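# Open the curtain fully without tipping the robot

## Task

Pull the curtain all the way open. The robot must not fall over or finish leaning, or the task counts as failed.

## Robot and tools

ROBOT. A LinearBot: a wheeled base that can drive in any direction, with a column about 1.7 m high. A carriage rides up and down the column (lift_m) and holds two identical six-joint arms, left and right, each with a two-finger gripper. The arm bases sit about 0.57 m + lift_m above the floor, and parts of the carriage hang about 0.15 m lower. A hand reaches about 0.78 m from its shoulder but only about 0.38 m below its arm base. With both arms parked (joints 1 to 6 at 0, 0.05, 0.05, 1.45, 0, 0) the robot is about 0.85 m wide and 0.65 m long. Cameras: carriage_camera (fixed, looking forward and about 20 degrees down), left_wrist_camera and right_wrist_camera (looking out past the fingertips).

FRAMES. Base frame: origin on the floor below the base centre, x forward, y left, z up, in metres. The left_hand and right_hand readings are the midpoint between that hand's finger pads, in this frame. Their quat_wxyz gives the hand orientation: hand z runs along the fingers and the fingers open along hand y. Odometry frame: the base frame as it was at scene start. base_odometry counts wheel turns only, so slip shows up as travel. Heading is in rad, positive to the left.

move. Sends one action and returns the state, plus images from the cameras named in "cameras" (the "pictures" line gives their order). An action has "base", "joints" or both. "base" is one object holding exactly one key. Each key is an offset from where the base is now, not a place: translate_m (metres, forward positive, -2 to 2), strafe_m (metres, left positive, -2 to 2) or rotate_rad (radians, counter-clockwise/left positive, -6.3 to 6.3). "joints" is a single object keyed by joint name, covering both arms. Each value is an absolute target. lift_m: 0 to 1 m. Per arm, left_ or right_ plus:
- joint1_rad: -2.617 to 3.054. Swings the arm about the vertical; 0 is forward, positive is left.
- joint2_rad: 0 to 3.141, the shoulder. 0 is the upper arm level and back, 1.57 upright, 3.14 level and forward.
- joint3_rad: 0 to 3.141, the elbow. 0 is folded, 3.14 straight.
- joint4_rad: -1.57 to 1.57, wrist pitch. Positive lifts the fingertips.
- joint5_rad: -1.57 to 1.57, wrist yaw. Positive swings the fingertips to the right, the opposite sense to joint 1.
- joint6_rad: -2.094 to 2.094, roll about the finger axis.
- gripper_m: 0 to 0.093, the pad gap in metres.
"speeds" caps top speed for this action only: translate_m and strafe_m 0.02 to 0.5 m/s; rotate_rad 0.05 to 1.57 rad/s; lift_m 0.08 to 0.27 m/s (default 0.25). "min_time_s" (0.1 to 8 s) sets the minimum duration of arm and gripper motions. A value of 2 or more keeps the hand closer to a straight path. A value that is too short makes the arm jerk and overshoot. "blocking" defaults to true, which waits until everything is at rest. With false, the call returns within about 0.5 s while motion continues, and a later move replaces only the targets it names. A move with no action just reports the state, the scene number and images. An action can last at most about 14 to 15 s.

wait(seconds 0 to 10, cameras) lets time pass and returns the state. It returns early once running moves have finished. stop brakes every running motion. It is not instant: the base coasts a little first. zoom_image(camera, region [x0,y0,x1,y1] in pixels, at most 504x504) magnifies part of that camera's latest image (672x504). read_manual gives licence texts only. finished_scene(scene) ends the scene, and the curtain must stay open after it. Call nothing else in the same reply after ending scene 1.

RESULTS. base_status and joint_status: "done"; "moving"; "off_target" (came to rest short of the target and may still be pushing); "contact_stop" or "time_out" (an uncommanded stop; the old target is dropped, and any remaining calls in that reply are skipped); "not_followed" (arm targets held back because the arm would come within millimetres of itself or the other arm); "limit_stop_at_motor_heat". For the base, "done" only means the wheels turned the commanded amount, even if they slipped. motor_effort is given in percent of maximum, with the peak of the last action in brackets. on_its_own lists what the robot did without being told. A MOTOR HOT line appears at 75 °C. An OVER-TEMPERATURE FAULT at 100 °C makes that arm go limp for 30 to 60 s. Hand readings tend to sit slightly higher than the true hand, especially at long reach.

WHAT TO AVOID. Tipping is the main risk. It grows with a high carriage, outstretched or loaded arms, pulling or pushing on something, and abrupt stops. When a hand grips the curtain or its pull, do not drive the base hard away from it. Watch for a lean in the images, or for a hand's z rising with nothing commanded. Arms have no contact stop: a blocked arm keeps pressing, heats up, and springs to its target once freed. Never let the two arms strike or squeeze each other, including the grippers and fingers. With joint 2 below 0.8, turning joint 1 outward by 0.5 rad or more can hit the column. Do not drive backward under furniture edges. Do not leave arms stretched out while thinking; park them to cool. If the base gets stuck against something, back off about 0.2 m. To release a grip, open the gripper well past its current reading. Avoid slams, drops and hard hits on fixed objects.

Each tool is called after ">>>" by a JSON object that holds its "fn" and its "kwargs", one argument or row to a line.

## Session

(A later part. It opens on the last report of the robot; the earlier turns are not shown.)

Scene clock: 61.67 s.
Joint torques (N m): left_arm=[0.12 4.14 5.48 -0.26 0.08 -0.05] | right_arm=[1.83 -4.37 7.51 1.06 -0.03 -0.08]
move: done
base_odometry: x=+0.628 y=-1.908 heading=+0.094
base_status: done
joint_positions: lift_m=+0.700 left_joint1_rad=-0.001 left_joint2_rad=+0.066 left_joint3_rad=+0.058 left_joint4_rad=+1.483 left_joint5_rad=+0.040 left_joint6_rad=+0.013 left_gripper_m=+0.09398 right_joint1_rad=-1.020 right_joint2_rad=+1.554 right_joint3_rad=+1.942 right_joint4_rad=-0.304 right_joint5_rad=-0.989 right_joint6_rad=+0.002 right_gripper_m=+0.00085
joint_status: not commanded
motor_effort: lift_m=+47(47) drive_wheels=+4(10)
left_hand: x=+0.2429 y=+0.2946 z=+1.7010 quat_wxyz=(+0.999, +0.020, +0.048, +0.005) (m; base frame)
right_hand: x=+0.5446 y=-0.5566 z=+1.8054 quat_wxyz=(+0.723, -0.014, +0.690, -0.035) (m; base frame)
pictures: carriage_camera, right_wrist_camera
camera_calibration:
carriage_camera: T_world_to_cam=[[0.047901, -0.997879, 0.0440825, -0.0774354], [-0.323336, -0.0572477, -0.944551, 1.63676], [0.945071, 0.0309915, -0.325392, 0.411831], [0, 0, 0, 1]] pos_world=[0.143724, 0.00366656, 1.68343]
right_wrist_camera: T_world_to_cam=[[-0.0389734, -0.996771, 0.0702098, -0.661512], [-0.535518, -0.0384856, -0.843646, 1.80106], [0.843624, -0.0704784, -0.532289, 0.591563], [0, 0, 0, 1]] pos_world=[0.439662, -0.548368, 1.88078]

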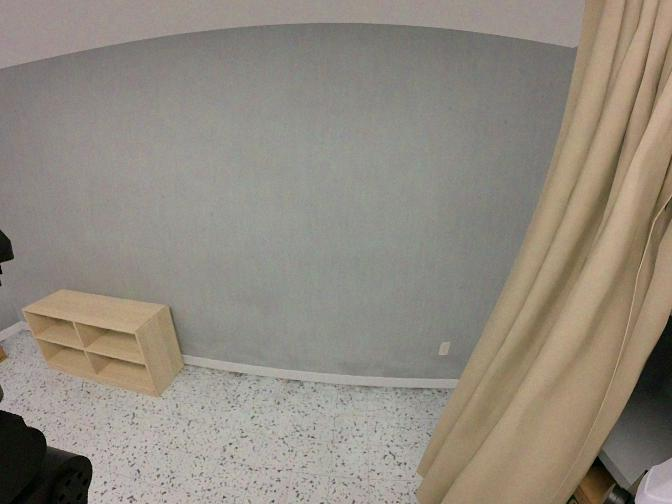

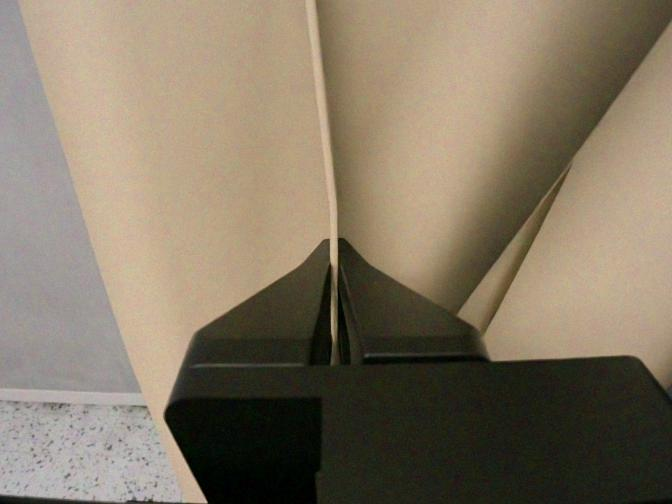

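>>> {"fn": "move", "kwargs": {
  "base": {"translate_m": 0.12},
  "speeds": {"translate_m": 0.1},
  "cameras": ["carriage_camera", "right_wrist_camera"]
}}

Scene clock: 63.83 s.
Joint torques (N m): left_arm=[0.13 4.21 5.49 -0.27 0.07 -0.05] | right_arm=[2.44 -4.23 7.16 1.03 -0.07 -0.16]
move: done
base_odometry: x=+0.747 y=-1.897 heading=+0.094
base_status: done
joint_positions: lift_m=+0.700 left_joint1_rad=-0.001 left_joint2_rad=+0.066 left_joint3_rad=+0.058 left_joint4_rad=+1.484 left_joint5_rad=+0.040 left_joint6_rad=+0.013 left_gripper_m=+0.09398 right_joint1_rad=-1.024 right_joint2_rad=+1.551 right_joint3_rad=+1.945 right_joint4_rad=-0.302 right_joint5_rad=-0.987 right_joint6_rad=+0.007 right_gripper_m=+0.00085
joint_status: not commanded
motor_effort: lift_m=+47(47) drive_wheels=+3(12)
left_hand: x=+0.2428 y=+0.2946 z=+1.7010 quat_wxyz=(+0.999, +0.020, +0.047, +0.005) (m; base frame)
right_hand: x=+0.5424 y=-0.5567 z=+1.8078 quat_wxyz=(+0.724, -0.012, +0.689, -0.038) (m; base frame)
pictures: carriage_camera, right_wrist_camera
camera_calibration:
carriage_camera: T_world_to_cam=[[0.047901, -0.997879, 0.0440825, -0.0774354], [-0.323336, -0.0572477, -0.944551, 1.63676], [0.945071, 0.0309915, -0.325392, 0.411831], [0, 0, 0, 1]] pos_world=[0.143724, 0.00366656, 1.68343]
right_wrist_camera: T_world_to_cam=[[-0.0451805, -0.99639, 0.0718758, -0.661341], [-0.532366, -0.0368666, -0.845711, 1.80486], [0.845307, -0.0764739, -0.528779, 0.584078], [0, 0, 0, 1]] pos_world=[0.437244, -0.547748, 1.88278]

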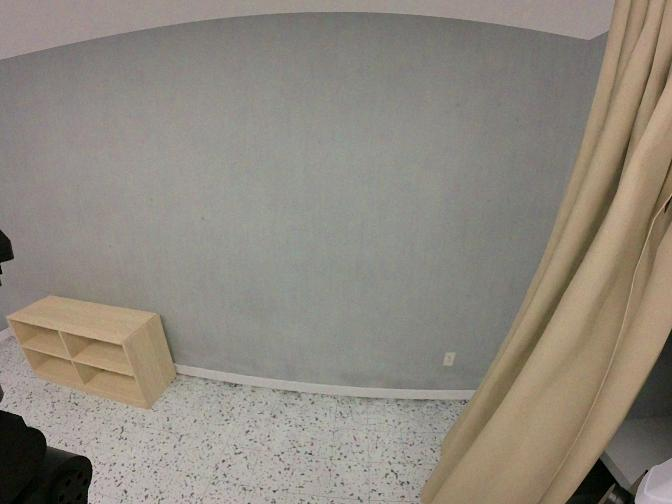

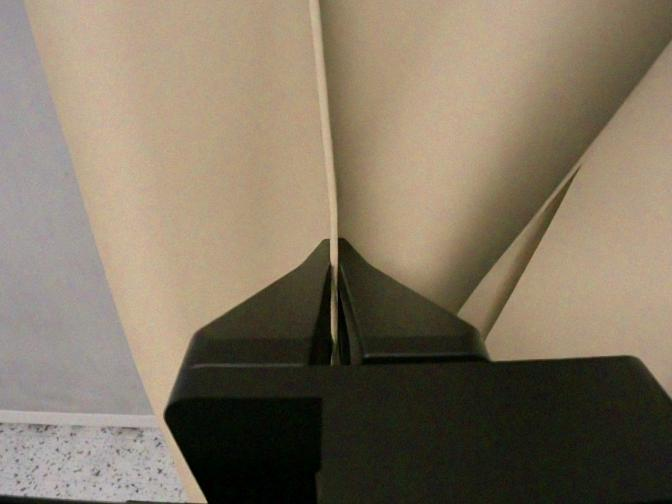

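>>> {"fn": "move", "kwargs": {
  "base": {"translate_m": 0.08},
  "speeds": {"translate_m": 0.08},
  "cameras": ["carriage_camera"]
}}

Scene clock: 65.67 s.
Joint torques (N m): left_arm=[0.13 4.19 5.49 -0.28 0.07 -0.05] | right_arm=[3.19 -2.78 6.08 0.81 -0.23 -0.16]
move: done
base_odometry: x=+0.827 y=-1.890 heading=+0.093
base_status: done
joint_positions: lift_m=+0.700 left_joint1_rad=-0.001 left_joint2_rad=+0.066 left_joint3_rad=+0.058 left_joint4_rad=+1.483 left_joint5_rad=+0.040 left_joint6_rad=+0.013 left_gripper_m=+0.09398 right_joint1_rad=-1.031 right_joint2_rad=+1.537 right_joint3_rad=+1.955 right_joint4_rad=-0.283 right_joint5_rad=-0.968 right_joint6_rad=+0.011 right_gripper_m=+0.00085
joint_status: not commanded
motor_effort: lift_m=+47(47) drive_wheels=+4(13)
left_hand: x=+0.2429 y=+0.2946 z=+1.7010 quat_wxyz=(+0.999, +0.020, +0.048, +0.005) (m; base frame)
right_hand: x=+0.5363 y=-0.5556 z=+1.8201 quat_wxyz=(+0.731, -0.014, +0.680, -0.059) (m; base frame)
pictures: carriage_camera
camera_calibration:
carriage_camera: T_world_to_cam=[[0.047901, -0.997879, 0.0440825, -0.0774354], [-0.323336, -0.0572477, -0.944551, 1.63676], [0.945071, 0.0309915, -0.325392, 0.411831], [0, 0, 0, 1]] pos_world=[0.143724, 0.00366656, 1.68343]

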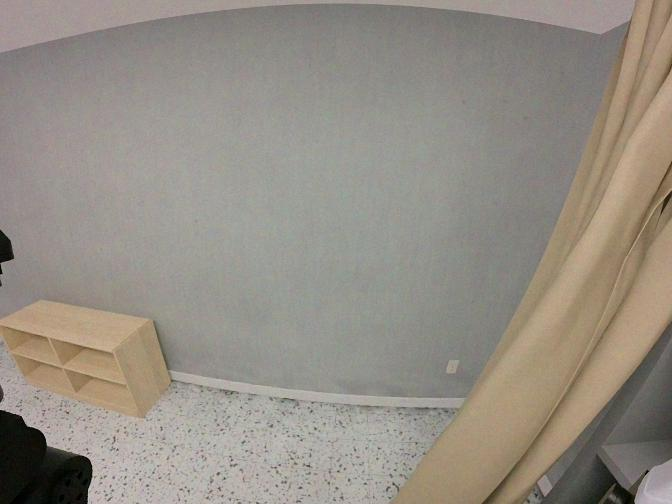

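>>> {"fn": "move", "kwargs": {
  "joints": {"right_gripper_m": 0.08},
  "min_time_s": 1.5,
  "cameras": ["carriage_camera", "right_wrist_camera"]
}}

>>> {"fn": "move", "kwargs": {
  "base": {"translate_m": -0.25},
  "speeds": {"translate_m": 0.15},
  "cameras": ["carriage_camera", "right_wrist_camera"]
}}

Scene clock: 67.70 s.
Joint torques (N m): left_arm=[0.05 4.15 5.48 -0.28 0.08 -0.05] | right_arm=[2.71 -2.86 6.23 1.22 -0.1 -0.12]
move: done
base_odometry: x=+0.827 y=-1.890 heading=+0.093
base_status: not commanded
joint_positions: lift_m=+0.700 left_joint1_rad=-0.001 left_joint2_rad=+0.066 left_joint3_rad=+0.058 left_joint4_rad=+1.483 left_joint5_rad=+0.040 left_joint6_rad=+0.013 left_gripper_m=+0.09398 right_joint1_rad=-1.028 right_joint2_rad=+1.537 right_joint3_rad=+1.955 right_joint4_rad=-0.324 right_joint5_rad=-0.983 right_joint6_rad=+0.004 right_gripper_m=+0.07994
joint_status: all done
motor_effort: lift_m=+47(47) drive_wheels=+3(5)
left_hand: x=+0.2429 y=+0.2946 z=+1.7010 quat_wxyz=(+0.999, +0.020, +0.048, +0.005) (m; base frame)
right_hand: x=+0.5378 y=-0.5525 z=+1.8129 quat_wxyz=(+0.724, -0.011, +0.688, -0.042) (m; base frame)
pictures: carriage_camera, right_wrist_camera
camera_calibration:
carriage_camera: T_world_to_cam=[[0.047901, -0.997879, 0.0440825, -0.0774354], [-0.323336, -0.0572477, -0.944551, 1.63676], [0.945071, 0.0309915, -0.325392, 0.411831], [0, 0, 0, 1]] pos_world=[0.143724, 0.00366656, 1.68343]
right_wrist_camera: T_world_to_cam=[[-0.0533169, -0.995688, 0.0759122, -0.660206], [-0.531599, -0.0360513, -0.846229, 1.80784], [0.845316, -0.0854731, -0.527385, 0.583461], [0, 0, 0, 1]] pos_world=[0.432637, -0.542314, 1.88767]

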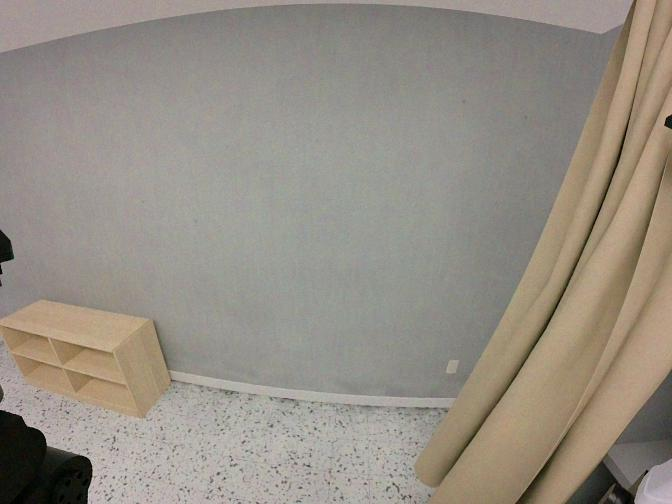

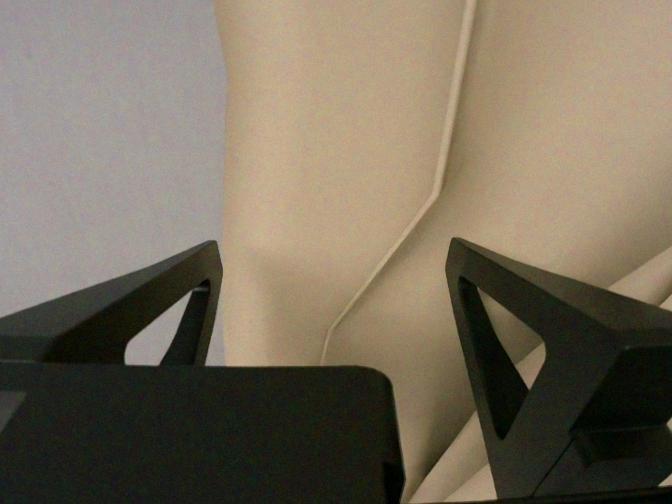

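Scene clock: 70.27 s.
Joint torques (N m): left_arm=[0.13 4.18 5.48 -0.27 0.06 -0.05] | right_arm=[0.5 -4.04 6.05 1.66 0.09 -0.11]
move: done
base_odometry: x=+0.578 y=-1.913 heading=+0.093
base_status: done
joint_positions: lift_m=+0.700 left_joint1_rad=-0.001 left_joint2_rad=+0.066 left_joint3_rad=+0.058 left_joint4_rad=+1.483 left_joint5_rad=+0.040 left_joint6_rad=+0.013 left_gripper_m=+0.09398 right_joint1_rad=-1.004 right_joint2_rad=+1.548 right_joint3_rad=+1.955 right_joint4_rad=-0.372 right_joint5_rad=-1.004 right_joint6_rad=+0.004 right_gripper_m=+0.07995
joint_status: not commanded
motor_effort: lift_m=+47(47) drive_wheels=+6(9)
left_hand: x=+0.2430 y=+0.2946 z=+1.7010 quat_wxyz=(+0.999, +0.020, +0.048, +0.005) (m; base frame)
right_hand: x=+0.5466 y=-0.5454 z=+1.8006 quat_wxyz=(+0.714, -0.009, +0.700, -0.009) (m; base frame)
pictures: carriage_camera, right_wrist_camera
camera_calibration:
carriage_camera: T_world_to_cam=[[0.047901, -0.997879, 0.0440825, -0.0774354], [-0.323336, -0.0572477, -0.944551, 1.63676], [0.945071, 0.0309915, -0.325392, 0.411831], [0, 0, 0, 1]] pos_world=[0.143724, 0.00366656, 1.68343]
right_wrist_camera: T_world_to_cam=[[-0.00636529, -0.999605, 0.0273777, -0.592217], [-0.55749, -0.0191815, -0.829962, 1.79638], [0.830159, -0.0205457, -0.557148, 0.667473], [0, 0, 0, 1]] pos_world=[0.443586, -0.543812, 1.87902]

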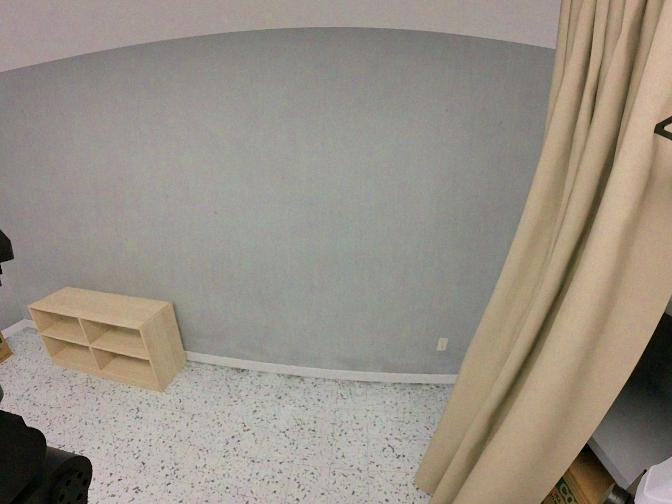

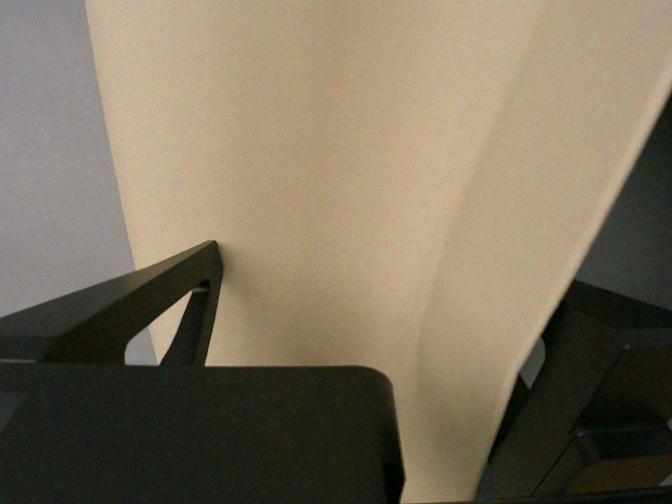

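>>> {"fn": "move", "kwargs": {
  "base": {"translate_m": -0.3},
  "speeds": {"translate_m": 0.15},
  "cameras": ["carriage_camera", "right_wrist_camera"]
}}

Scene clock: 73.37 s.
Joint torques (N m): left_arm=[0.09 4.21 5.49 -0.26 0.07 -0.05] | right_arm=[0.4 -4.51 6.26 1.72 0.09 -0.12]
move: done
base_odometry: x=+0.279 y=-1.941 heading=+0.092
base_status: done
joint_positions: lift_m=+0.700 left_joint1_rad=-0.001 left_joint2_rad=+0.066 left_joint3_rad=+0.058 left_joint4_rad=+1.483 left_joint5_rad=+0.040 left_joint6_rad=+0.013 left_gripper_m=+0.09398 right_joint1_rad=-1.001 right_joint2_rad=+1.554 right_joint3_rad=+1.955 right_joint4_rad=-0.372 right_joint5_rad=-1.004 right_joint6_rad=+0.004 right_gripper_m=+0.07995
joint_status: not commanded
motor_effort: lift_m=+47(47) drive_wheels=-2(16)
left_hand: x=+0.2430 y=+0.2946 z=+1.7010 quat_wxyz=(+0.999, +0.020, +0.048, +0.005) (m; base frame)
right_hand: x=+0.5486 y=-0.5467 z=+1.7984 quat_wxyz=(+0.713, -0.008, +0.702, -0.006) (m; base frame)
pictures: carriage_camera, right_wrist_camera
camera_calibration:
carriage_camera: T_world_to_cam=[[0.047901, -0.997879, 0.0440825, -0.0774354], [-0.323336, -0.0572477, -0.944551, 1.63676], [0.945071, 0.0309915, -0.325392, 0.411831], [0, 0, 0, 1]] pos_world=[0.143724, 0.00366656, 1.68343]
right_wrist_camera: T_world_to_cam=[[-0.00363755, -0.999743, 0.022367, -0.585961], [-0.560162, -0.0164914, -0.828219, 1.79545], [0.828375, -0.0155419, -0.559958, 0.673258], [0, 0, 0, 1]] pos_world=[0.445901, -0.545738, 1.87713]

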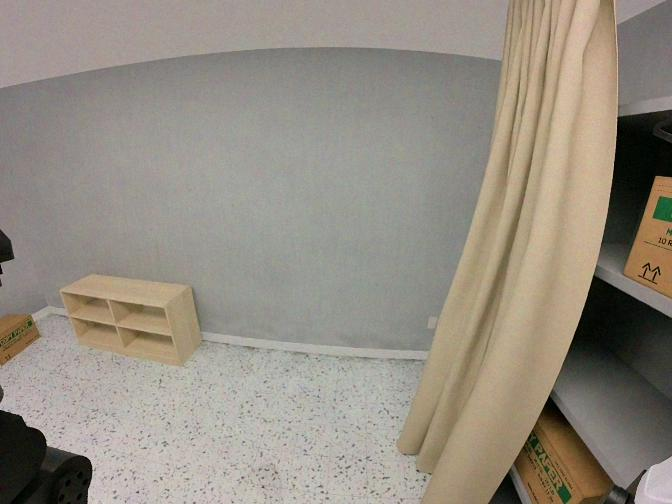

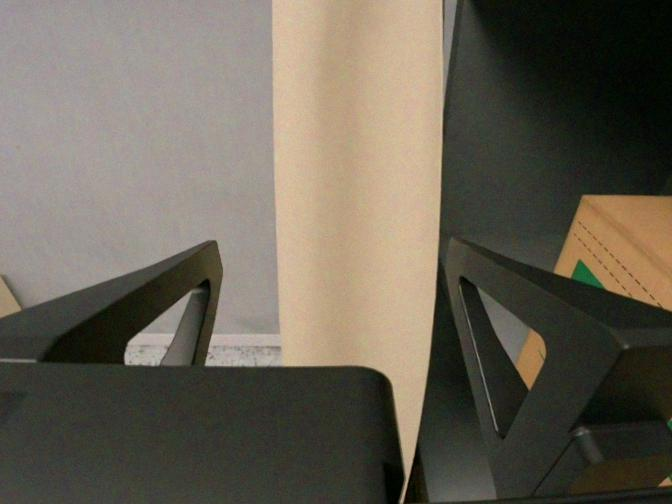

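>>> {"fn": "move", "kwargs": {
  "base": {"translate_m": -0.6},
  "speeds": {"translate_m": 0.25},
  "cameras": ["carriage_camera", "right_wrist_camera"]
}}

>>> {"fn": "zoom_image", "kwargs": {
  "camera": "carriage_camera",
  "region": [420, 0, 620, 200]
}}

Scene clock: 77.73 s.
Joint torques (N m): left_arm=[0.09 4.12 5.49 -0.29 0.07 -0.05] | right_arm=[0.24 -4.36 6.2 1.72 0.08 -0.14]
move: done
base_odometry: x=-0.318 y=-1.995 heading=+0.091
base_status: done
joint_positions: lift_m=+0.700 left_joint1_rad=-0.001 left_joint2_rad=+0.066 left_joint3_rad=+0.058 left_joint4_rad=+1.483 left_joint5_rad=+0.040 left_joint6_rad=+0.013 left_gripper_m=+0.09398 right_joint1_rad=-1.001 right_joint2_rad=+1.554 right_joint3_rad=+1.955 right_joint4_rad=-0.372 right_joint5_rad=-1.004 right_joint6_rad=+0.004 right_gripper_m=+0.07995
joint_status: not commanded
motor_effort: lift_m=+47(47) drive_wheels=+3(15)
left_hand: x=+0.2430 y=+0.2946 z=+1.7010 quat_wxyz=(+0.999, +0.020, +0.048, +0.005) (m; base frame)
right_hand: x=+0.5487 y=-0.5466 z=+1.7984 quat_wxyz=(+0.713, -0.008, +0.702, -0.006) (m; base frame)
pictures: carriage_camera, right_wrist_camera
camera_calibration:
carriage_camera: T_world_to_cam=[[0.047901, -0.997879, 0.0440825, -0.0774354], [-0.323336, -0.0572477, -0.944551, 1.63676], [0.945071, 0.0309915, -0.325392, 0.411831], [0, 0, 0, 1]] pos_world=[0.143724, 0.00366656, 1.68343]
right_wrist_camera: T_world_to_cam=[[-0.00319416, -0.999746, 0.0223095, -0.586053], [-0.560157, -0.0166921, -0.828218, 1.79539], [0.82838, -0.0151423, -0.559962, 0.673397], [0, 0, 0, 1]] pos_world=[0.446001, -0.545739, 1.87713]

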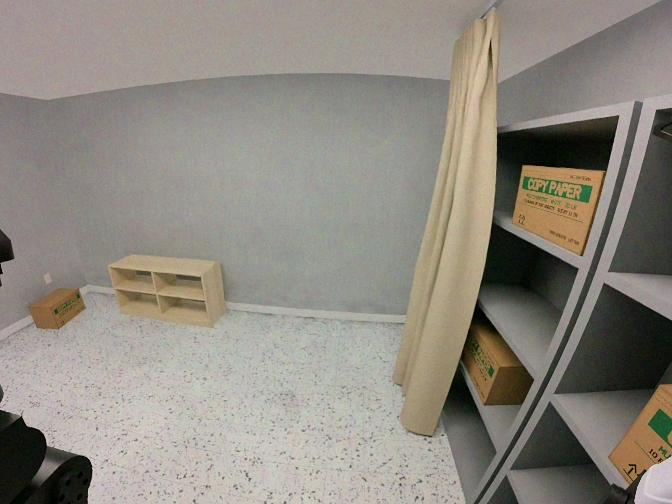

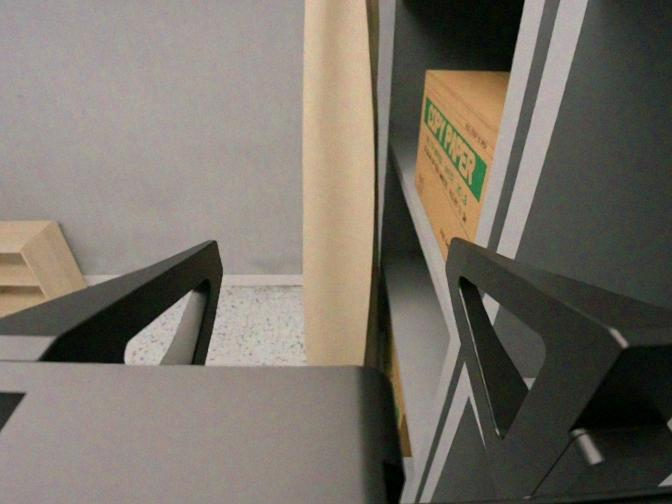

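Scaled by 2.520 from the camera's 672x504 image, which has a finer 960x720 frame.

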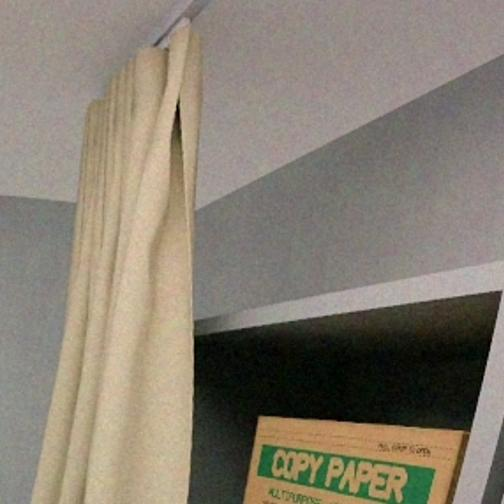

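>>> {"fn": "move", "kwargs": {
  "base": {"translate_m": 0.35},
  "speeds": {"translate_m": 0.25},
  "joints": {"right_joint4_rad": 0.6},
  "cameras": ["carriage_camera", "right_wrist_camera"]
}}

>>> {"fn": "zoom_image", "kwargs": {
  "camera": "right_wrist_camera",
  "region": [200, 0, 500, 250]
}}

Scene clock: 81.43 s.
Joint torques (N m): left_arm=[0.1 4.18 5.57 -0.25 0.06 -0.05] | right_arm=[0.28 -3.54 5.44 0.78 0.47 -0.06]
move: done
base_odometry: x=+0.030 y=-1.964 heading=+0.091
base_status: done
joint_positions: lift_m=+0.700 left_joint1_rad=-0.001 left_joint2_rad=+0.066 left_joint3_rad=+0.058 left_joint4_rad=+1.482 left_joint5_rad=+0.040 left_joint6_rad=+0.013 left_gripper_m=+0.09398 right_joint1_rad=-1.001 right_joint2_rad=+1.554 right_joint3_rad=+1.952 right_joint4_rad=+0.586 right_joint5_rad=-1.004 right_joint6_rad=+0.004 right_gripper_m=+0.07996
joint_status: all done
motor_effort: lift_m=+47(47) drive_wheels=+3(13)
left_hand: x=+0.2432 y=+0.2946 z=+1.7010 quat_wxyz=(+0.999, +0.020, +0.048, +0.005) (m; base frame)
right_hand: x=+0.5087 y=-0.4841 z=+1.9324 quat_wxyz=(+0.804, -0.282, +0.444, -0.279) (m; base frame)
pictures: carriage_camera, right_wrist_camera
camera_calibration:
carriage_camera: T_world_to_cam=[[0.047901, -0.997879, 0.0440825, -0.0774354], [-0.323336, -0.0572477, -0.944551, 1.63676], [0.945071, 0.0309915, -0.325392, 0.411831], [0, 0, 0, 1]] pos_world=[0.143724, 0.00366656, 1.68343]
right_wrist_camera: T_world_to_cam=[[-0.204699, -0.685699, 0.698509, -1.57886], [-0.129332, -0.688416, -0.713692, 1.11932], [0.970243, -0.236432, 0.0522348, -0.579701], [0, 0, 0, 1]] pos_world=[0.384025, -0.449125, 1.93197]

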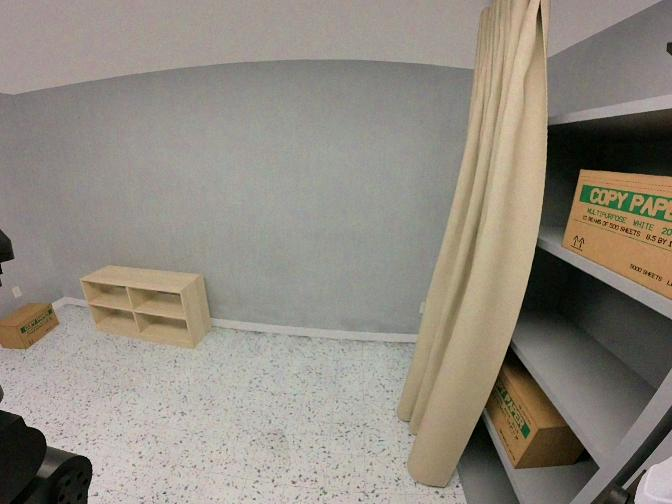

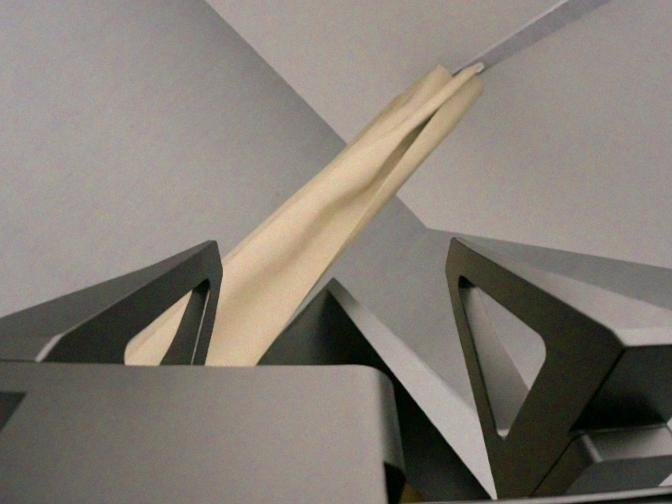

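Scaled by 1.680 from the camera's 672x504 image, which has a finer 960x720 frame.

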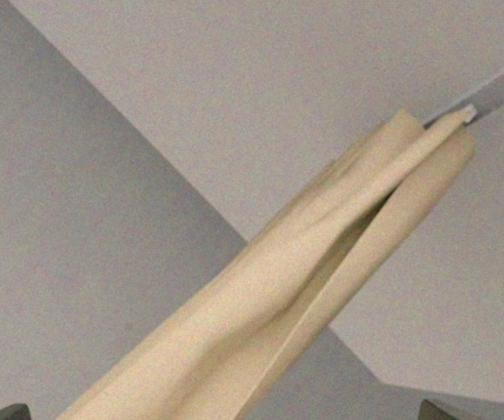

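>>> {"fn": "finished_scene", "kwargs": {
  "scene": 1
}}

The scene is finished: the task was done.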